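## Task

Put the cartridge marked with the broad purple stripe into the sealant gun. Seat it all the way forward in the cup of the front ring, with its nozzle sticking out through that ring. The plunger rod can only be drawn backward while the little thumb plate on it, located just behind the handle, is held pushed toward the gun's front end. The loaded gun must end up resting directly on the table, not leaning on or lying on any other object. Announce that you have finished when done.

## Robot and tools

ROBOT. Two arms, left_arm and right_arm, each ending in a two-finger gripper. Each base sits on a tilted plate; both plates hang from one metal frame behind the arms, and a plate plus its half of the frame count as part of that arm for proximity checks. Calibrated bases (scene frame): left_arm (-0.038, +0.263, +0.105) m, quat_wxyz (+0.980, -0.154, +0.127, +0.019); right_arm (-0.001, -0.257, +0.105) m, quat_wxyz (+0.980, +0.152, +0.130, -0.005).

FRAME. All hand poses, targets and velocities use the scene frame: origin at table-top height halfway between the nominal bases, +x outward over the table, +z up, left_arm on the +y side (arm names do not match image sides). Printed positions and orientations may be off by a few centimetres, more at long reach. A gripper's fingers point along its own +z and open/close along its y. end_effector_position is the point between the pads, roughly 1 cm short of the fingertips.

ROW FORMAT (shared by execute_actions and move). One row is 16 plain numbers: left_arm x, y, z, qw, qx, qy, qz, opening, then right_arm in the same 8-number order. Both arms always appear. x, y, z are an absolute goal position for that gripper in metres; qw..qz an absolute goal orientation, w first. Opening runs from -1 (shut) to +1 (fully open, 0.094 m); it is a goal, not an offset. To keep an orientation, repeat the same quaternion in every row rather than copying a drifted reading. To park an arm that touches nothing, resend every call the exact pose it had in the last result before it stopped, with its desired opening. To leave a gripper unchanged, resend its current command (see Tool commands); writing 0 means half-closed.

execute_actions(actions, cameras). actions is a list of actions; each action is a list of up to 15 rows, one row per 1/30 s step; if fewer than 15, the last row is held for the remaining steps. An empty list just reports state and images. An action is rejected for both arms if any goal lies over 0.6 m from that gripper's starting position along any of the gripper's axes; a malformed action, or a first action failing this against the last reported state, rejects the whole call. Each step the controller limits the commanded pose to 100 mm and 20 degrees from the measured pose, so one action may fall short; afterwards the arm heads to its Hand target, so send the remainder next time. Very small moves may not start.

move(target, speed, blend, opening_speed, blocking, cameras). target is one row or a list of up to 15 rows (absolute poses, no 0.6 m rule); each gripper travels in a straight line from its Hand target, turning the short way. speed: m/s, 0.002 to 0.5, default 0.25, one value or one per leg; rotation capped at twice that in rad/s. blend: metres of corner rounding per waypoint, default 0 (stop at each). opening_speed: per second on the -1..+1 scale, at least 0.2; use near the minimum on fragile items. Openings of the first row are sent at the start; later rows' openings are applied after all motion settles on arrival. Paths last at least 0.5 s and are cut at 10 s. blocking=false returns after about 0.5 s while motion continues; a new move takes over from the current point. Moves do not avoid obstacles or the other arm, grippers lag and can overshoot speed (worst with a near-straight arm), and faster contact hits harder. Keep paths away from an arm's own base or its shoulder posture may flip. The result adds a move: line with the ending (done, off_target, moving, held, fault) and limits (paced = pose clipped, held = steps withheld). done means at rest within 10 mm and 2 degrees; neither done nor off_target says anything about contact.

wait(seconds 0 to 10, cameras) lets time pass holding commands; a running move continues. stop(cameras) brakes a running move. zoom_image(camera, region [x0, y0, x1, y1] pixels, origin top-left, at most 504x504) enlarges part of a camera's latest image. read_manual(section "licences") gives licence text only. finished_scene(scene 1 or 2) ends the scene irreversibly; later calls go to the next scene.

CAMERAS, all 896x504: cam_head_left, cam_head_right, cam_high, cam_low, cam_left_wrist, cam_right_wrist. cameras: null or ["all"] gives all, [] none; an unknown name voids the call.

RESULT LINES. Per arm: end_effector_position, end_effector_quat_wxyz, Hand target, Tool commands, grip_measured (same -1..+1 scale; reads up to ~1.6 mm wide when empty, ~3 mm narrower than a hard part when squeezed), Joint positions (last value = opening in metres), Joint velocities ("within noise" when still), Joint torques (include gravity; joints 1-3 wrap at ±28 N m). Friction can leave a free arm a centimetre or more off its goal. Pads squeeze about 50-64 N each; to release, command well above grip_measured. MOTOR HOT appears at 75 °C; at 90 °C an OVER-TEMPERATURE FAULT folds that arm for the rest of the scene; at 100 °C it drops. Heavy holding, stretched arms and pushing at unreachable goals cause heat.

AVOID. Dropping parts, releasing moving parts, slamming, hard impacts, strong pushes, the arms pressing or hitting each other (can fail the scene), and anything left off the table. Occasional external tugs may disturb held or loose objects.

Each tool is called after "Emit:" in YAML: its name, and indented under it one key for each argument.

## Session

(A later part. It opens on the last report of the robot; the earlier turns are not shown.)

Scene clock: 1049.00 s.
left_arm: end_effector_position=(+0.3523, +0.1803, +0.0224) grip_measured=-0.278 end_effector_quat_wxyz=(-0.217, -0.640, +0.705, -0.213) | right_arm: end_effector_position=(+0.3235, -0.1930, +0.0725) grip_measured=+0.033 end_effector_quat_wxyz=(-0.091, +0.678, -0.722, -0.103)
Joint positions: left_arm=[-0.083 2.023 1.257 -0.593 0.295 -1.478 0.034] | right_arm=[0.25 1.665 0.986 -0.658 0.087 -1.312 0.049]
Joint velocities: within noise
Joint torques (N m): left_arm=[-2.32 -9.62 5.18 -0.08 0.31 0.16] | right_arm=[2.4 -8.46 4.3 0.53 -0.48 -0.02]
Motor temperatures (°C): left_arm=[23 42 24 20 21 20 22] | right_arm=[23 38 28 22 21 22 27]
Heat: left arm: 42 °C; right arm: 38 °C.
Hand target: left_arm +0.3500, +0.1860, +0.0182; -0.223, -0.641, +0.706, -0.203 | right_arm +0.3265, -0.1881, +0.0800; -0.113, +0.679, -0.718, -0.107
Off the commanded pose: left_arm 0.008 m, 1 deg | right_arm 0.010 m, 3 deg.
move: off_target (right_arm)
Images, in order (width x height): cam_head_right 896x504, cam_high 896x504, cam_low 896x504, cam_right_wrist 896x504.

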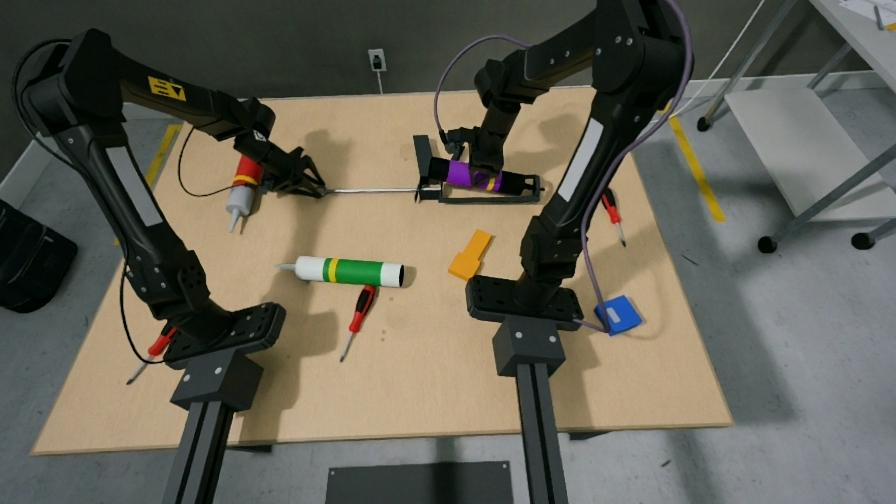

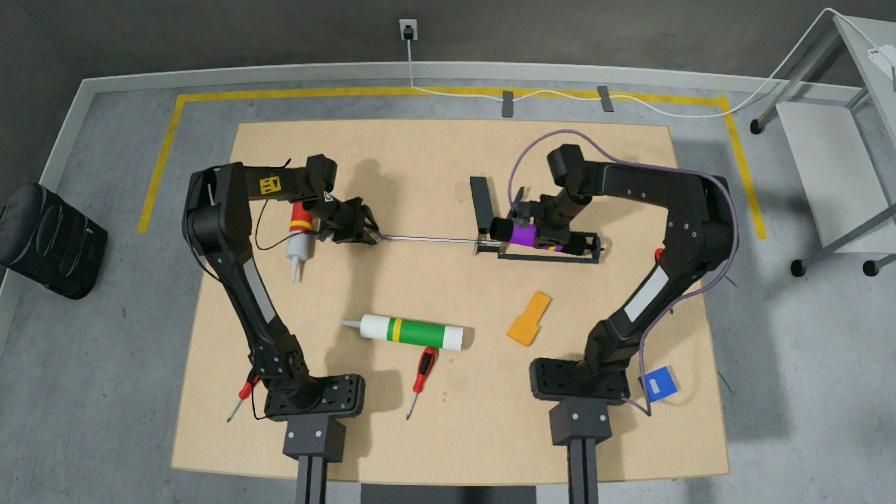

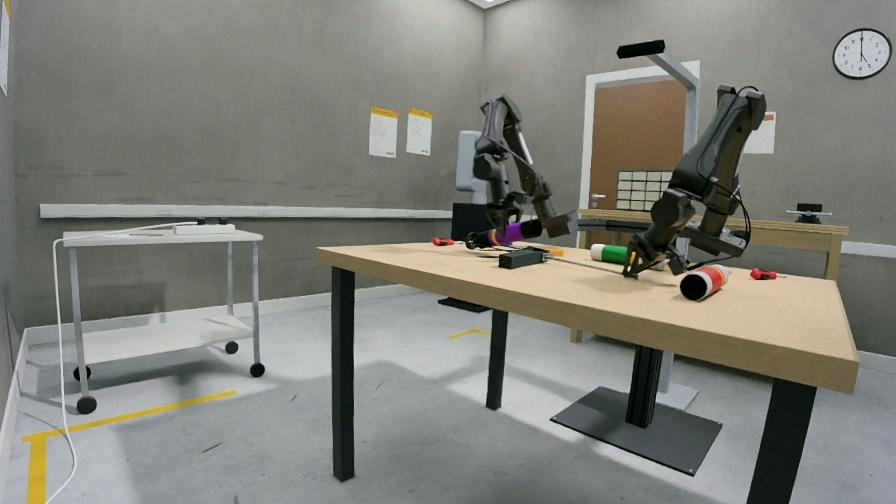

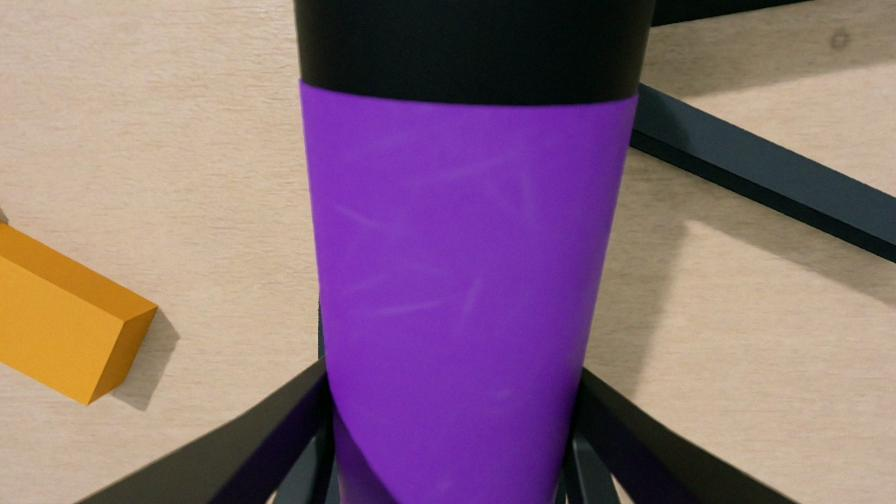

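Emit:
move:
  target: [0.350,0.186,0.018,0.2227,0.6402,-0.7063,0.2021,-0.45,0.3262,-0.208,0.075,0.1136,-0.6786,0.7177,0.1075,-0.17]
  speed: 0.05
  cameras: ["cam_head_right","cam_high","cam_low","cam_right_wrist","cam_left_wrist"]

Emit:
zoom_image:
  camera: "cam_high"
  region: [500, 210, 620, 280]

Emit:
zoom_image:
  camera: "cam_head_right"
  region: [460, 150, 560, 220]

Emit:
zoom_image:
  camera: "cam_low"
  region: [450, 215, 540, 265]

Scene clock: 1060.13 s.
left_arm: end_effector_position=(+0.3523, +0.1803, +0.0224) grip_measured=-0.278 end_effector_quat_wxyz=(-0.217, -0.640, +0.705, -0.213) | right_arm: end_effector_position=(+0.3221, -0.2143, +0.0646) grip_measured=+0.033 end_effector_quat_wxyz=(-0.083, +0.677, -0.724, -0.102)
Joint positions: left_arm=[-0.083 2.023 1.257 -0.593 0.295 -1.478 0.034] | right_arm=[0.18 1.657 0.972 -0.657 0.082 -1.375 0.049]
Joint velocities: within noise
Joint torques (N m): left_arm=[-2.32 -9.65 5.18 -0.08 0.31 0.15] | right_arm=[2.25 -9.29 4.21 0.45 -0.61 -0.15]
Motor temperatures (°C): left_arm=[23 41 25 20 21 20 22] | right_arm=[23 39 28 22 21 22 27]
Heat: left arm: 41 °C; right arm: 39 °C.
Hand target: left_arm +0.3500, +0.1860, +0.0182; -0.223, -0.641, +0.706, -0.203 | right_arm +0.3263, -0.2082, +0.0750; -0.113, +0.679, -0.718, -0.107
Off the commanded pose: left_arm 0.008 m, 1 deg | right_arm 0.013 m, 4 deg.
move: off_target (right_arm)
Images, in order (width x height): cam_head_right 896x504, cam_high 896x504, cam_low 896x504, cam_left_wrist 896x504, cam_right_wrist 896x504.

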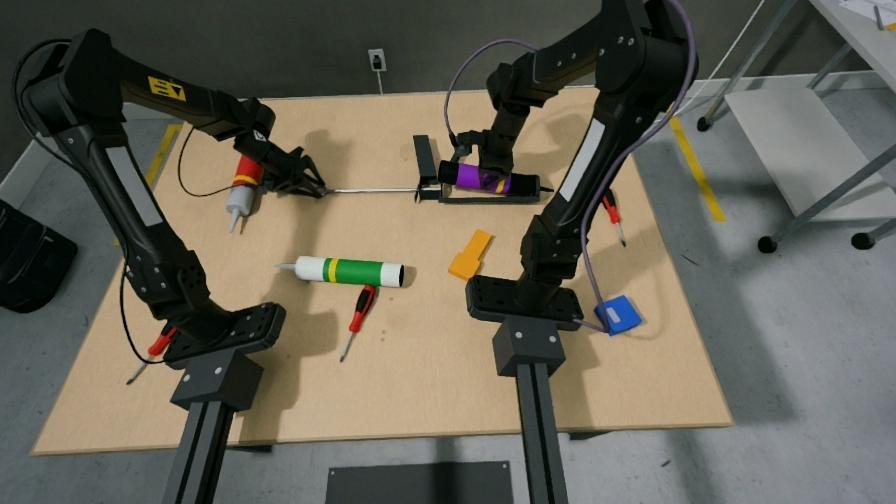

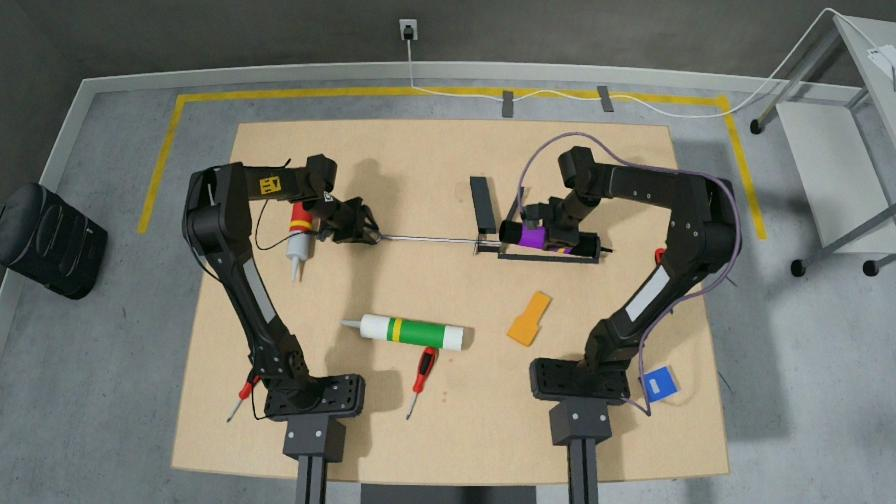

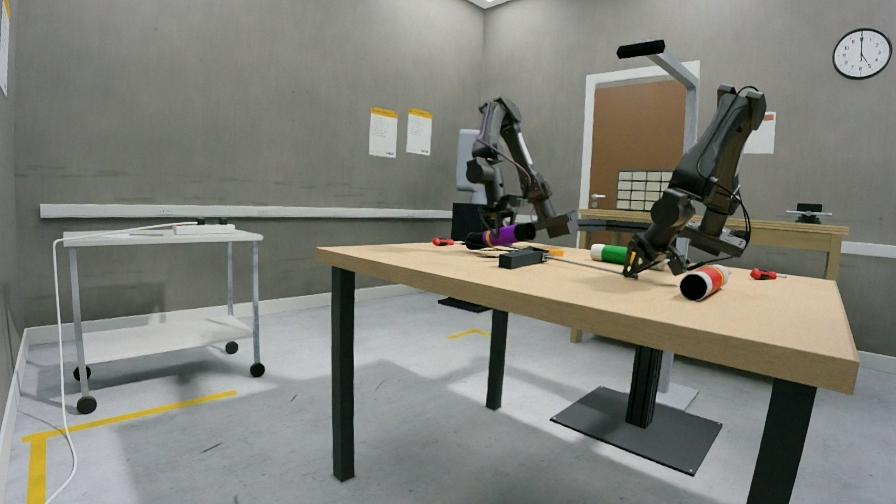

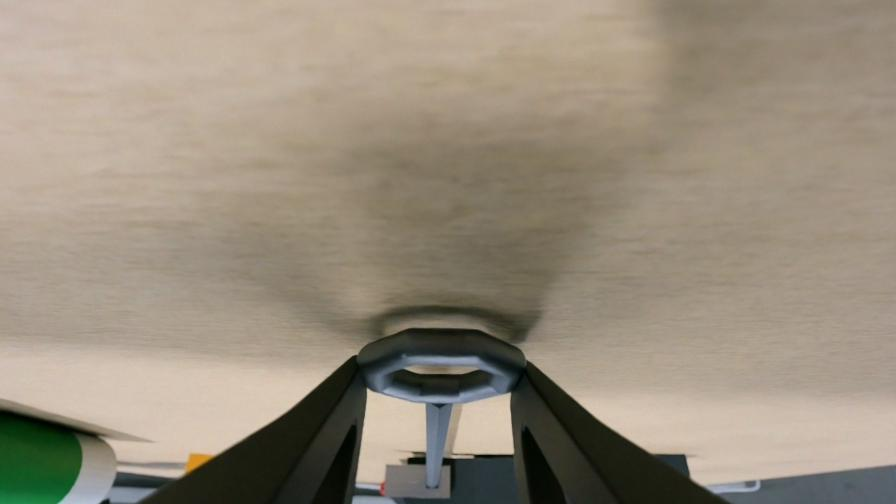

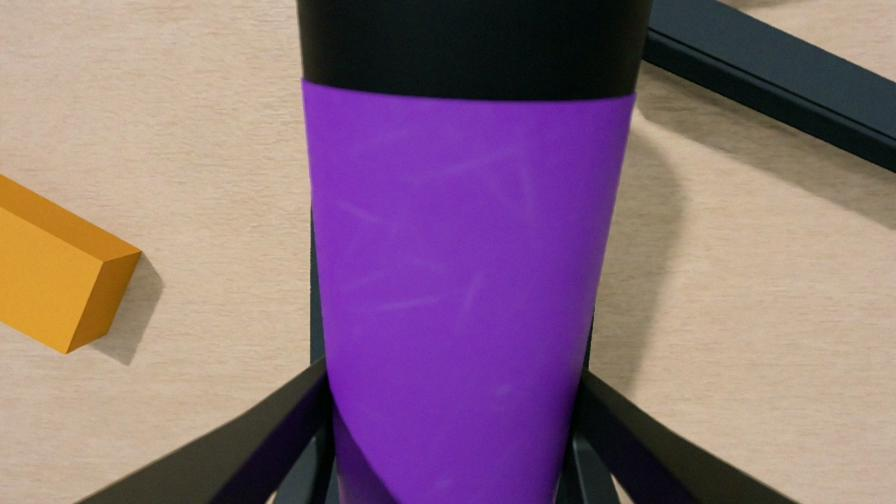

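Scaled by 4.200 from the camera's 896x504 image, which has a finer 1280x720 frame.

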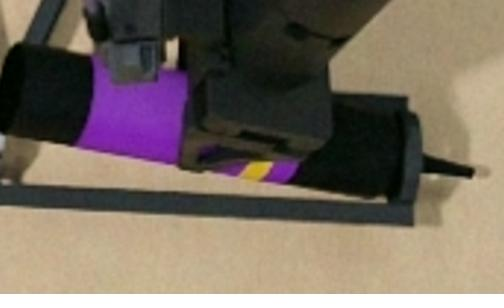

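Scaled by 5.040 from the camera's 896x504 image, which has a finer 1280x720 frame.

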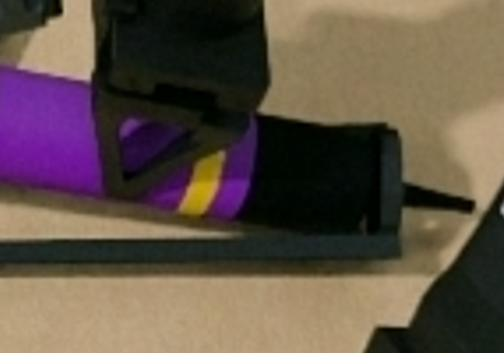

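Scaled by 5.600 from the camera's 896x504 image, which has a finer 1280x720 frame.

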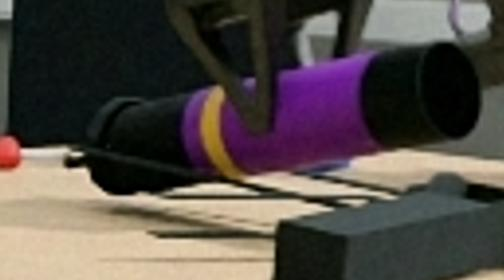

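Emit:
move:
  target:
    - [0.350,0.186,0.018,0.2227,0.6402,-0.7063,0.2021,-0.45,0.326,-0.216,0.073,0.1074,-0.6796,0.7186,0.1016,-0.17]
    - [0.350,0.186,0.018,0.2227,0.6402,-0.7063,0.2021,-0.45,0.326,-0.219,0.070,0.0886,-0.6819,0.7212,0.0838,-0.17]
  speed: 0.05
  cameras: ["cam_head_right","cam_high","cam_low","cam_right_wrist"]

Emit:
zoom_image:
  camera: "cam_high"
  region: [500, 210, 620, 280]

Emit:
zoom_image:
  camera: "cam_head_right"
  region: [460, 150, 560, 220]

Emit:
zoom_image:
  camera: "cam_low"
  region: [450, 215, 540, 265]

Scene clock: 1069.47 s.
left_arm: end_effector_position=(+0.3520, +0.1803, +0.0225) grip_measured=-0.278 end_effector_quat_wxyz=(-0.218, -0.640, +0.705, -0.213) | right_arm: end_effector_position=(+0.3223, -0.2210, +0.0625) grip_measured=+0.033 end_effector_quat_wxyz=(-0.076, +0.677, -0.726, -0.094)
Joint positions: left_arm=[-0.083 2.023 1.257 -0.594 0.296 -1.478 0.034] | right_arm=[0.169 1.657 0.972 -0.658 0.101 -1.384 0.049]
Joint velocities: within noise
Joint torques (N m): left_arm=[-2.32 -9.65 5.19 -0.07 0.3 0.15] | right_arm=[3.19 -8.55 4.45 0.37 -0.1 -0.04]
Motor temperatures (°C): left_arm=[23 41 25 20 21 20 22] | right_arm=[23 41 28 22 21 22 27]
Heat: left arm: 41 °C; right arm: 41 °C.
Hand target: left_arm +0.3500, +0.1860, +0.0182; -0.223, -0.641, +0.706, -0.203 | right_arm +0.3259, -0.2190, +0.0699; -0.088, +0.682, -0.721, -0.084
Off the commanded pose: left_arm 0.008 m, 1 deg | right_arm 0.009 m, 2 deg.
move: done
Images, in order (width x height): cam_head_right 896x504, cam_high 896x504, cam_low 896x504, cam_right_wrist 896x504.

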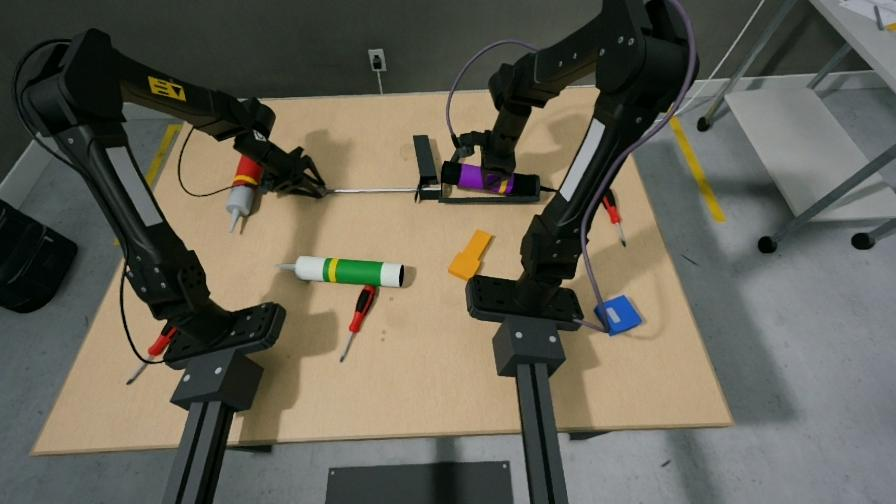

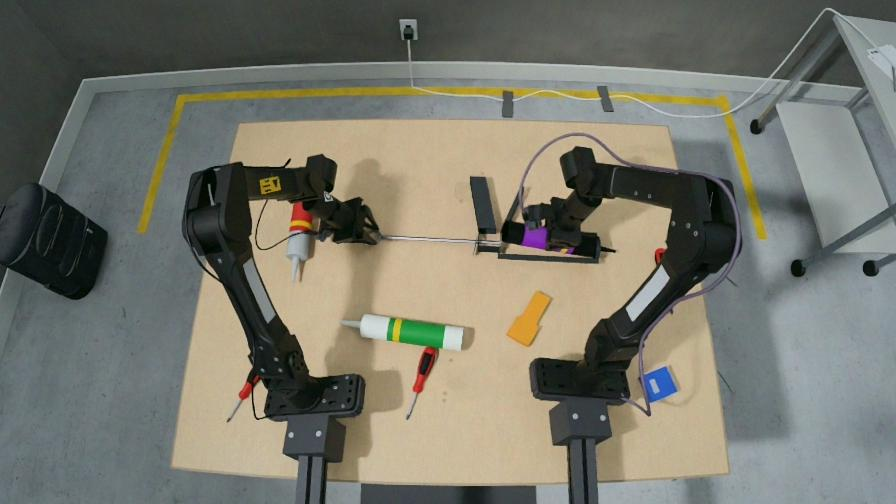

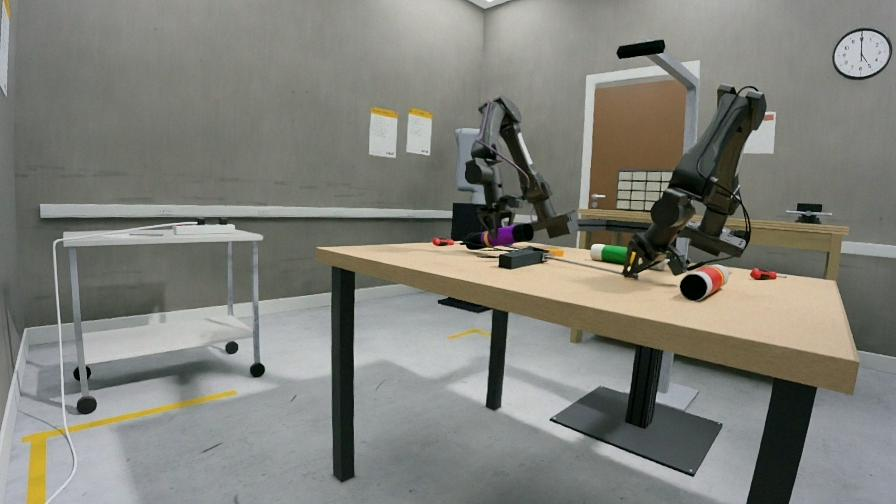

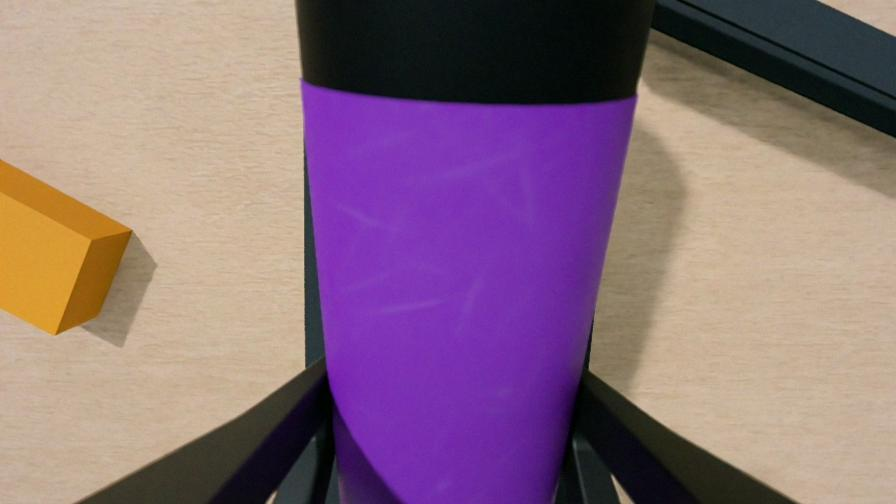

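Scaled by 4.200 from the camera's 896x504 image, which has a finer 1280x720 frame.

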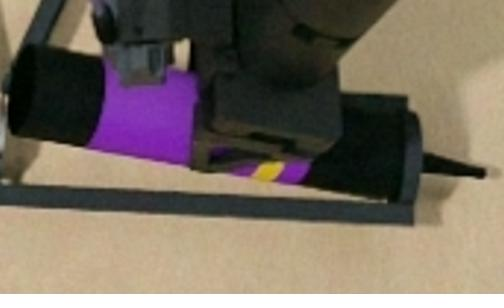

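Scaled by 5.040 from the camera's 896x504 image, which has a finer 1280x720 frame.

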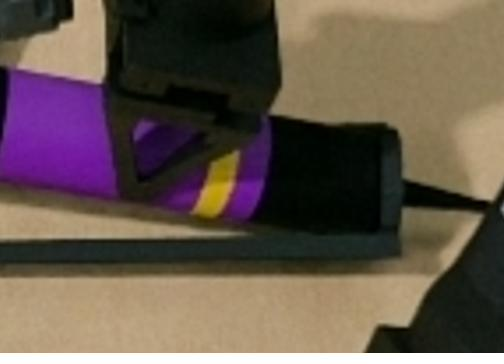

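Scaled by 5.600 from the camera's 896x504 image, which has a finer 1280x720 frame.

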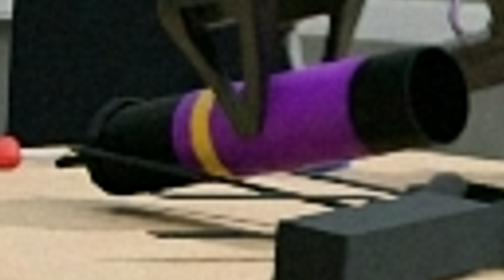

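Emit:
move:
  target:
    - [0.350,0.186,0.018,0.2227,0.6402,-0.7063,0.2021,-0.45,0.3255,-0.223,0.066,0.0634,-0.6845,0.7238,0.0599,-0.17]
    - [0.350,0.186,0.018,0.2227,0.6402,-0.7063,0.2021,-0.45,0.3252,-0.225,0.062,0.0507,-0.6855,0.7249,0.0480,-0.17]
  speed: 0.05
  cameras: ["cam_head_right","cam_high","cam_low","cam_right_wrist"]

Emit:
zoom_image:
  camera: "cam_high"
  region: [480, 210, 620, 280]

Emit:
zoom_image:
  camera: "cam_head_right"
  region: [410, 130, 560, 220]

Emit:
zoom_image:
  camera: "cam_low"
  region: [450, 215, 570, 275]

Scene clock: 1080.00 s.
left_arm: end_effector_position=(+0.3521, +0.1810, +0.0222) grip_measured=-0.278 end_effector_quat_wxyz=(-0.218, -0.641, +0.705, -0.213) | right_arm: end_effector_position=(+0.3226, -0.2242, +0.0615) grip_measured=+0.033 end_effector_quat_wxyz=(-0.054, +0.682, -0.726, -0.064)
Joint positions: left_arm=[-0.081 2.023 1.257 -0.594 0.296 -1.478 0.034] | right_arm=[0.203 1.663 0.972 -0.658 0.183 -1.357 0.049]
Joint velocities: within noise
Joint torques (N m): left_arm=[-2.52 -9.63 5.18 -0.07 0.31 0.16] | right_arm=[3.23 -6.34 4.88 0.42 0.21 0.09]
Motor temperatures (°C): left_arm=[23 41 25 20 21 20 22] | right_arm=[23 42 28 22 21 22 27]
Heat: left arm: 41 °C; right arm: 42 °C.
Hand target: left_arm +0.3500, +0.1860, +0.0182; -0.223, -0.641, +0.706, -0.203 | right_arm +0.3252, -0.2251, +0.0621; -0.051, +0.685, -0.725, -0.048
Off the commanded pose: left_arm 0.007 m, 1 deg | right_arm 0.003 m, 2 deg.
move: done
Images, in order (width x height): cam_head_right 896x504, cam_high 896x504, cam_low 896x504, cam_right_wrist 896x504.

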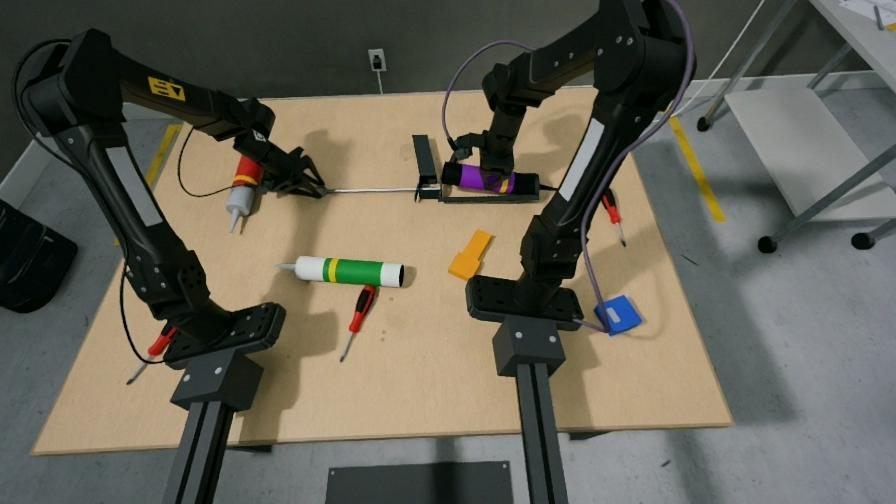

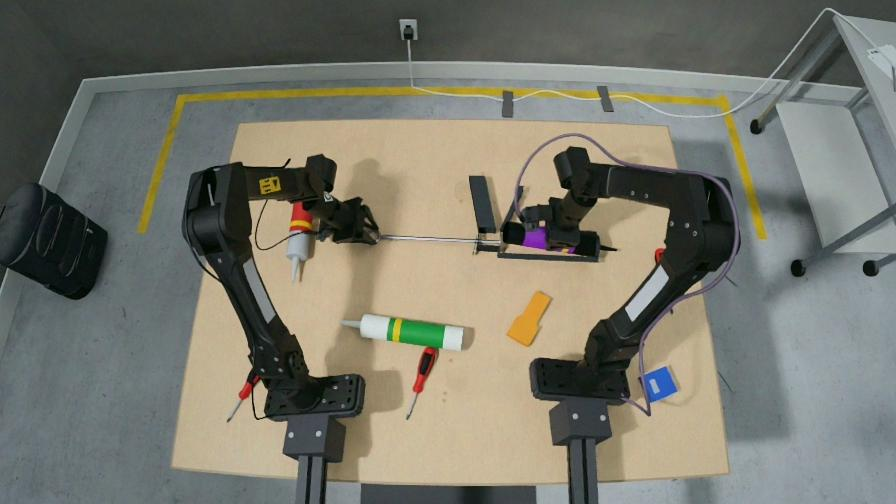

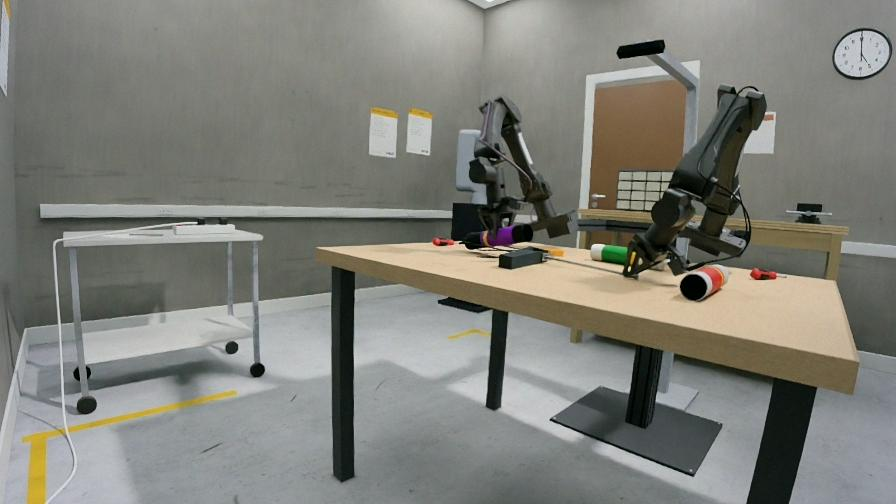

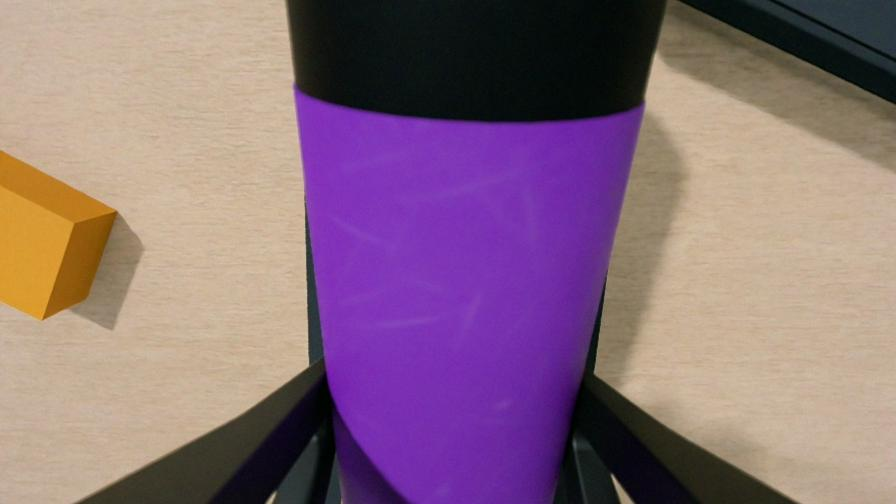

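Scaled by 3.600 from the camera's 896x504 image, which has a finer 1280x720 frame.

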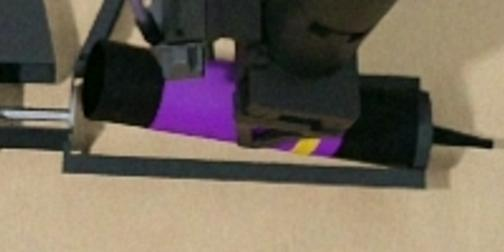

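Scaled by 3.360 from the camera's 896x504 image, which has a finer 1280x720 frame.

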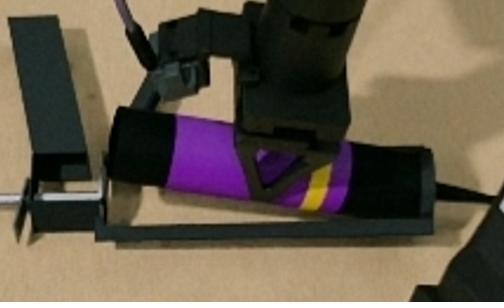

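Scaled by 4.200 from the camera's 896x504 image, which has a finer 1280x720 frame.

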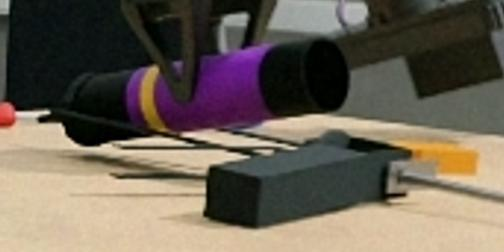

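Emit:
move:
  target:
    - [0.350,0.186,0.018,0.2227,0.6402,-0.7063,0.2021,-0.45,0.325,-0.227,0.055,0.0507,-0.6855,0.7249,0.0480,-0.17]
    - [0.350,0.186,0.018,0.2227,0.6402,-0.7063,0.2021,-0.45,0.3248,-0.229,0.049,0.0317,-0.6864,0.7259,0.0300,-0.17]
  speed: 0.05
  cameras: ["cam_head_right","cam_high","cam_low","cam_right_wrist"]

Emit:
zoom_image:
  camera: "cam_high"
  region: [480, 210, 620, 280]

Emit:
zoom_image:
  camera: "cam_head_right"
  region: [410, 130, 560, 220]

Emit:
zoom_image:
  camera: "cam_low"
  region: [450, 215, 570, 275]

Scene clock: 1088.13 s.
left_arm: end_effector_position=(+0.3521, +0.1808, +0.0223) grip_measured=-0.278 end_effector_quat_wxyz=(-0.218, -0.641, +0.705, -0.213) | right_arm: end_effector_position=(+0.3230, -0.2249, +0.0512) grip_measured=+0.033 end_effector_quat_wxyz=(-0.040, +0.683, -0.728, -0.050)
Joint positions: left_arm=[-0.081 2.023 1.257 -0.594 0.297 -1.478 0.034] | right_arm=[0.213 1.697 0.966 -0.628 0.225 -1.345 0.049]
Joint velocities: within noise
Joint torques (N m): left_arm=[-2.48 -9.65 5.18 -0.07 0.3 0.14] | right_arm=[2.71 -6.13 4.3 0.46 0.37 -0.02]
Motor temperatures (°C): left_arm=[23 41 25 20 21 20 22] | right_arm=[23 42 28 22 21 22 27]
Heat: left arm: 41 °C; right arm: 42 °C.
Hand target: left_arm +0.3500, +0.1860, +0.0182; -0.223, -0.641, +0.706, -0.203 | right_arm +0.3248, -0.2290, +0.0492; -0.032, +0.686, -0.726, -0.031
Off the commanded pose: left_arm 0.007 m, 1 deg | right_arm 0.005 m, 2 deg.
move: done
Images, in order (width x height): cam_head_right 896x504, cam_high 896x504, cam_low 896x504, cam_right_wrist 896x504.

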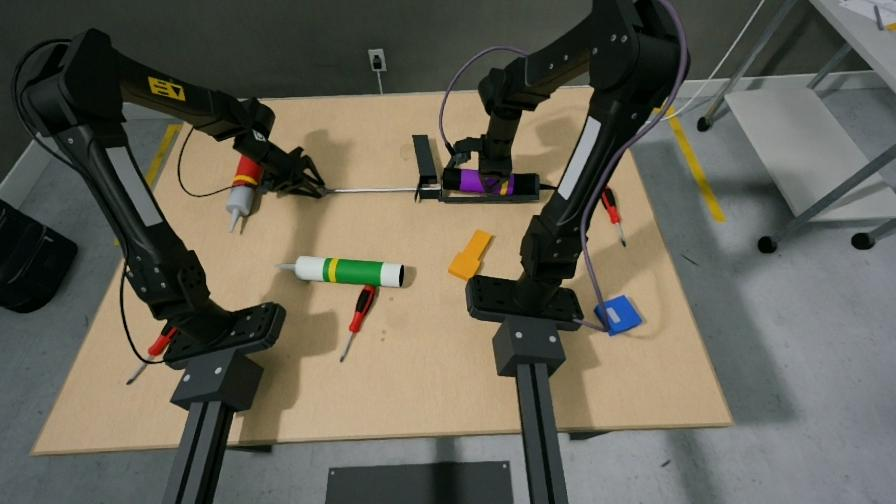

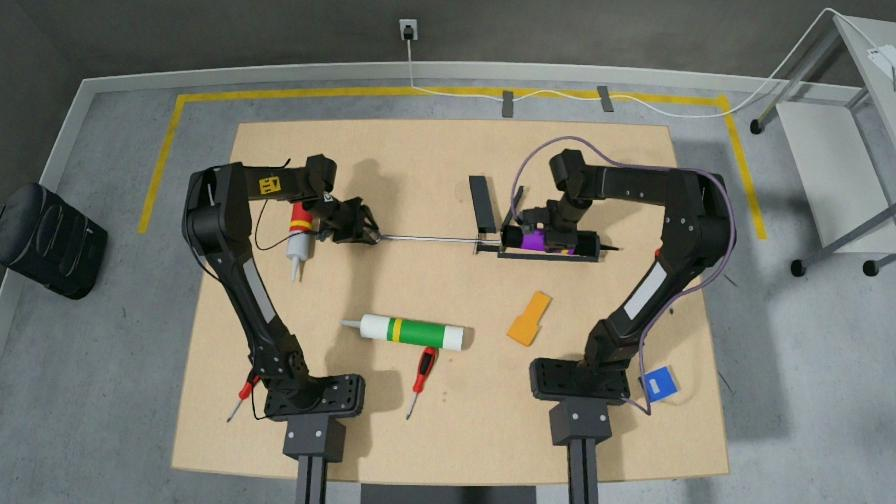

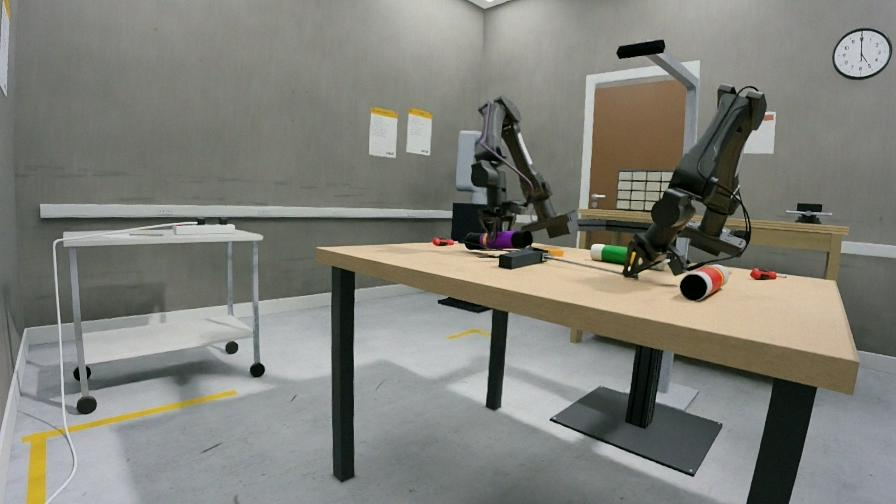

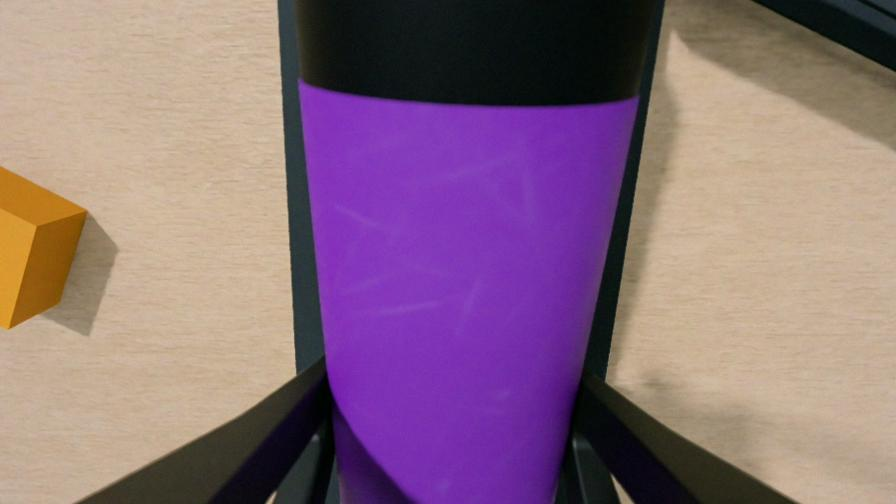

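Scaled by 3.600 from the camera's 896x504 image, which has a finer 1280x720 frame.

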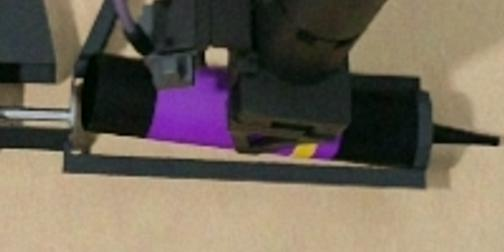

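Scaled by 3.360 from the camera's 896x504 image, which has a finer 1280x720 frame.

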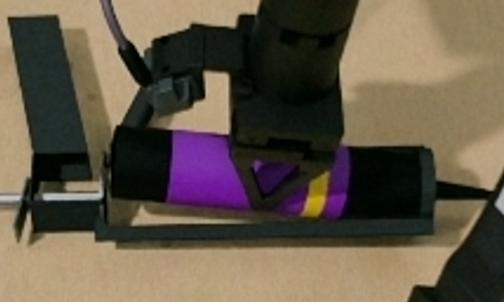

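Scaled by 4.200 from the camera's 896x504 image, which has a finer 1280x720 frame.

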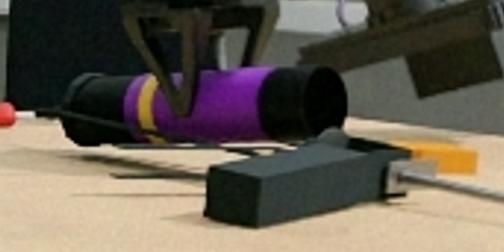

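Emit:
move:
  target:
    - [0.350,0.186,0.018,0.2227,0.6402,-0.7063,0.2021,-0.45,0.3246,-0.230,0.045,0.0190,-0.6869,0.7264,0.0180,-0.17]
    - [0.350,0.186,0.018,0.2227,0.6402,-0.7063,0.2021,-0.45,0.3245,-0.230,0.041,0.0063,-0.6871,0.7266,0.0060,-0.17]
  speed: 0.05
  cameras: ["cam_head_right","cam_high","cam_low","cam_right_wrist"]

Emit:
zoom_image:
  camera: "cam_high"
  region: [480, 210, 620, 280]

Emit:
zoom_image:
  camera: "cam_head_right"
  region: [410, 130, 560, 220]

Emit:
zoom_image:
  camera: "cam_low"
  region: [450, 215, 570, 275]

Scene clock: 1097.83 s.
left_arm: end_effector_position=(+0.3521, +0.1808, +0.0223) grip_measured=-0.278 end_effector_quat_wxyz=(-0.218, -0.641, +0.705, -0.213) | right_arm: end_effector_position=(+0.3219, -0.2255, +0.0424) grip_measured=+0.033 end_effector_quat_wxyz=(-0.015, +0.685, -0.728, -0.026)
Joint positions: left_arm=[-0.081 2.023 1.257 -0.594 0.297 -1.478 0.034] | right_arm=[0.24 1.738 0.966 -0.611 0.298 -1.315 0.049]
Joint velocities: within noise
Joint torques (N m): left_arm=[-2.48 -9.66 5.15 -0.07 0.29 0.16] | right_arm=[2.77 -6.09 4.6 0.39 0.42 0.07]
Motor temperatures (°C): left_arm=[23 41 25 20 21 20 22] | right_arm=[23 41 28 22 21 22 27]
Heat: left arm: 41 °C; right arm: 41 °C.
Hand target: left_arm +0.3500, +0.1860, +0.0182; -0.223, -0.641, +0.706, -0.203 | right_arm +0.3245, -0.2299, +0.0413; -0.007, +0.687, -0.727, -0.006
Off the commanded pose: left_arm 0.007 m, 1 deg | right_arm 0.005 m, 2 deg.
move: done
Images, in order (width x height): cam_head_right 896x504, cam_high 896x504, cam_low 896x504, cam_right_wrist 896x504.

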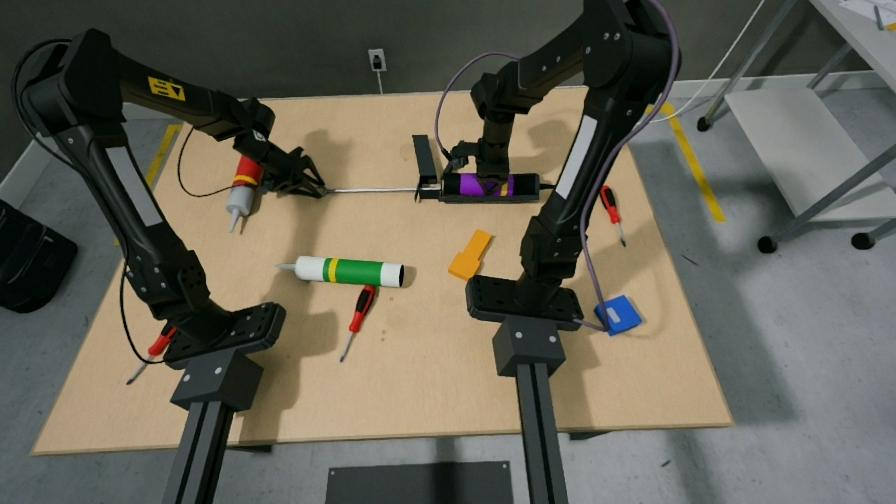

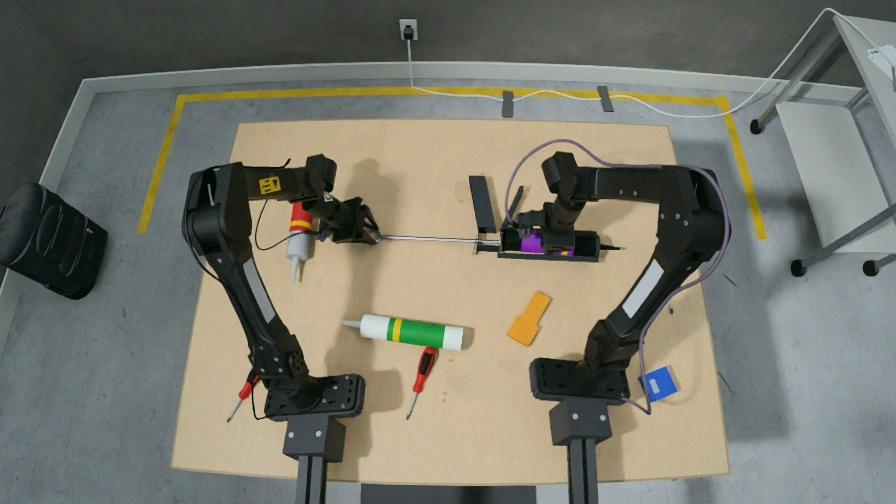

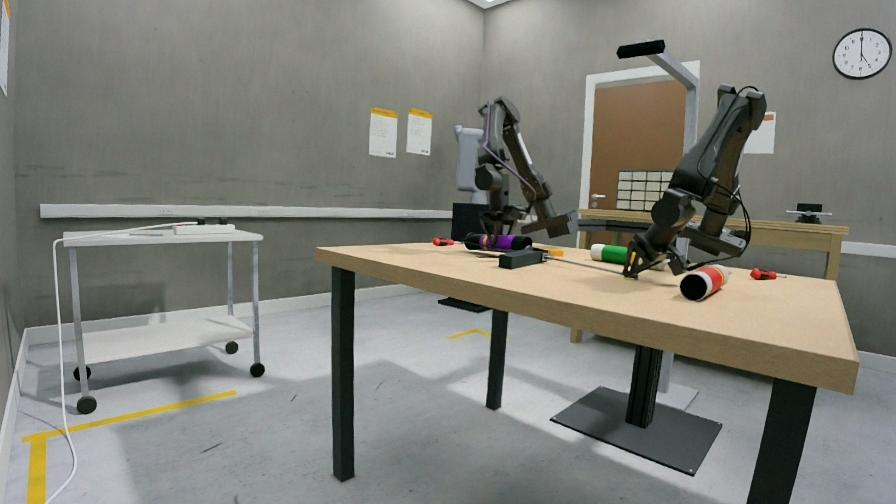

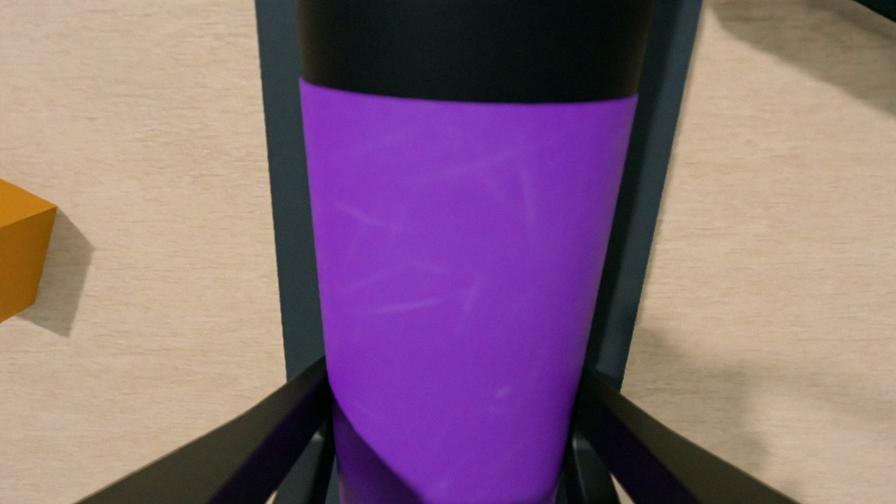

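Scaled by 3.600 from the camera's 896x504 image, which has a finer 1280x720 frame.

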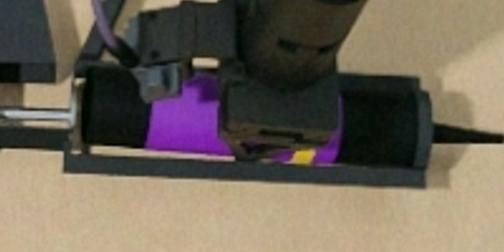

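Scaled by 3.360 from the camera's 896x504 image, which has a finer 1280x720 frame.

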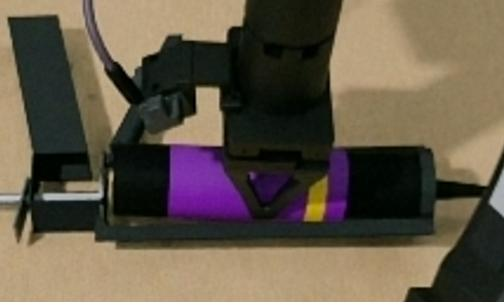

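Scaled by 4.200 from the camera's 896x504 image, which has a finer 1280x720 frame.

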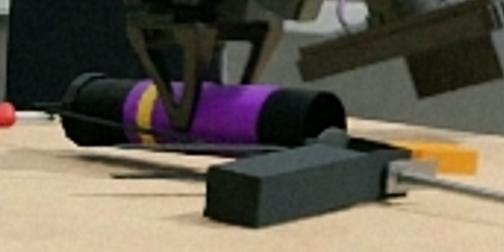

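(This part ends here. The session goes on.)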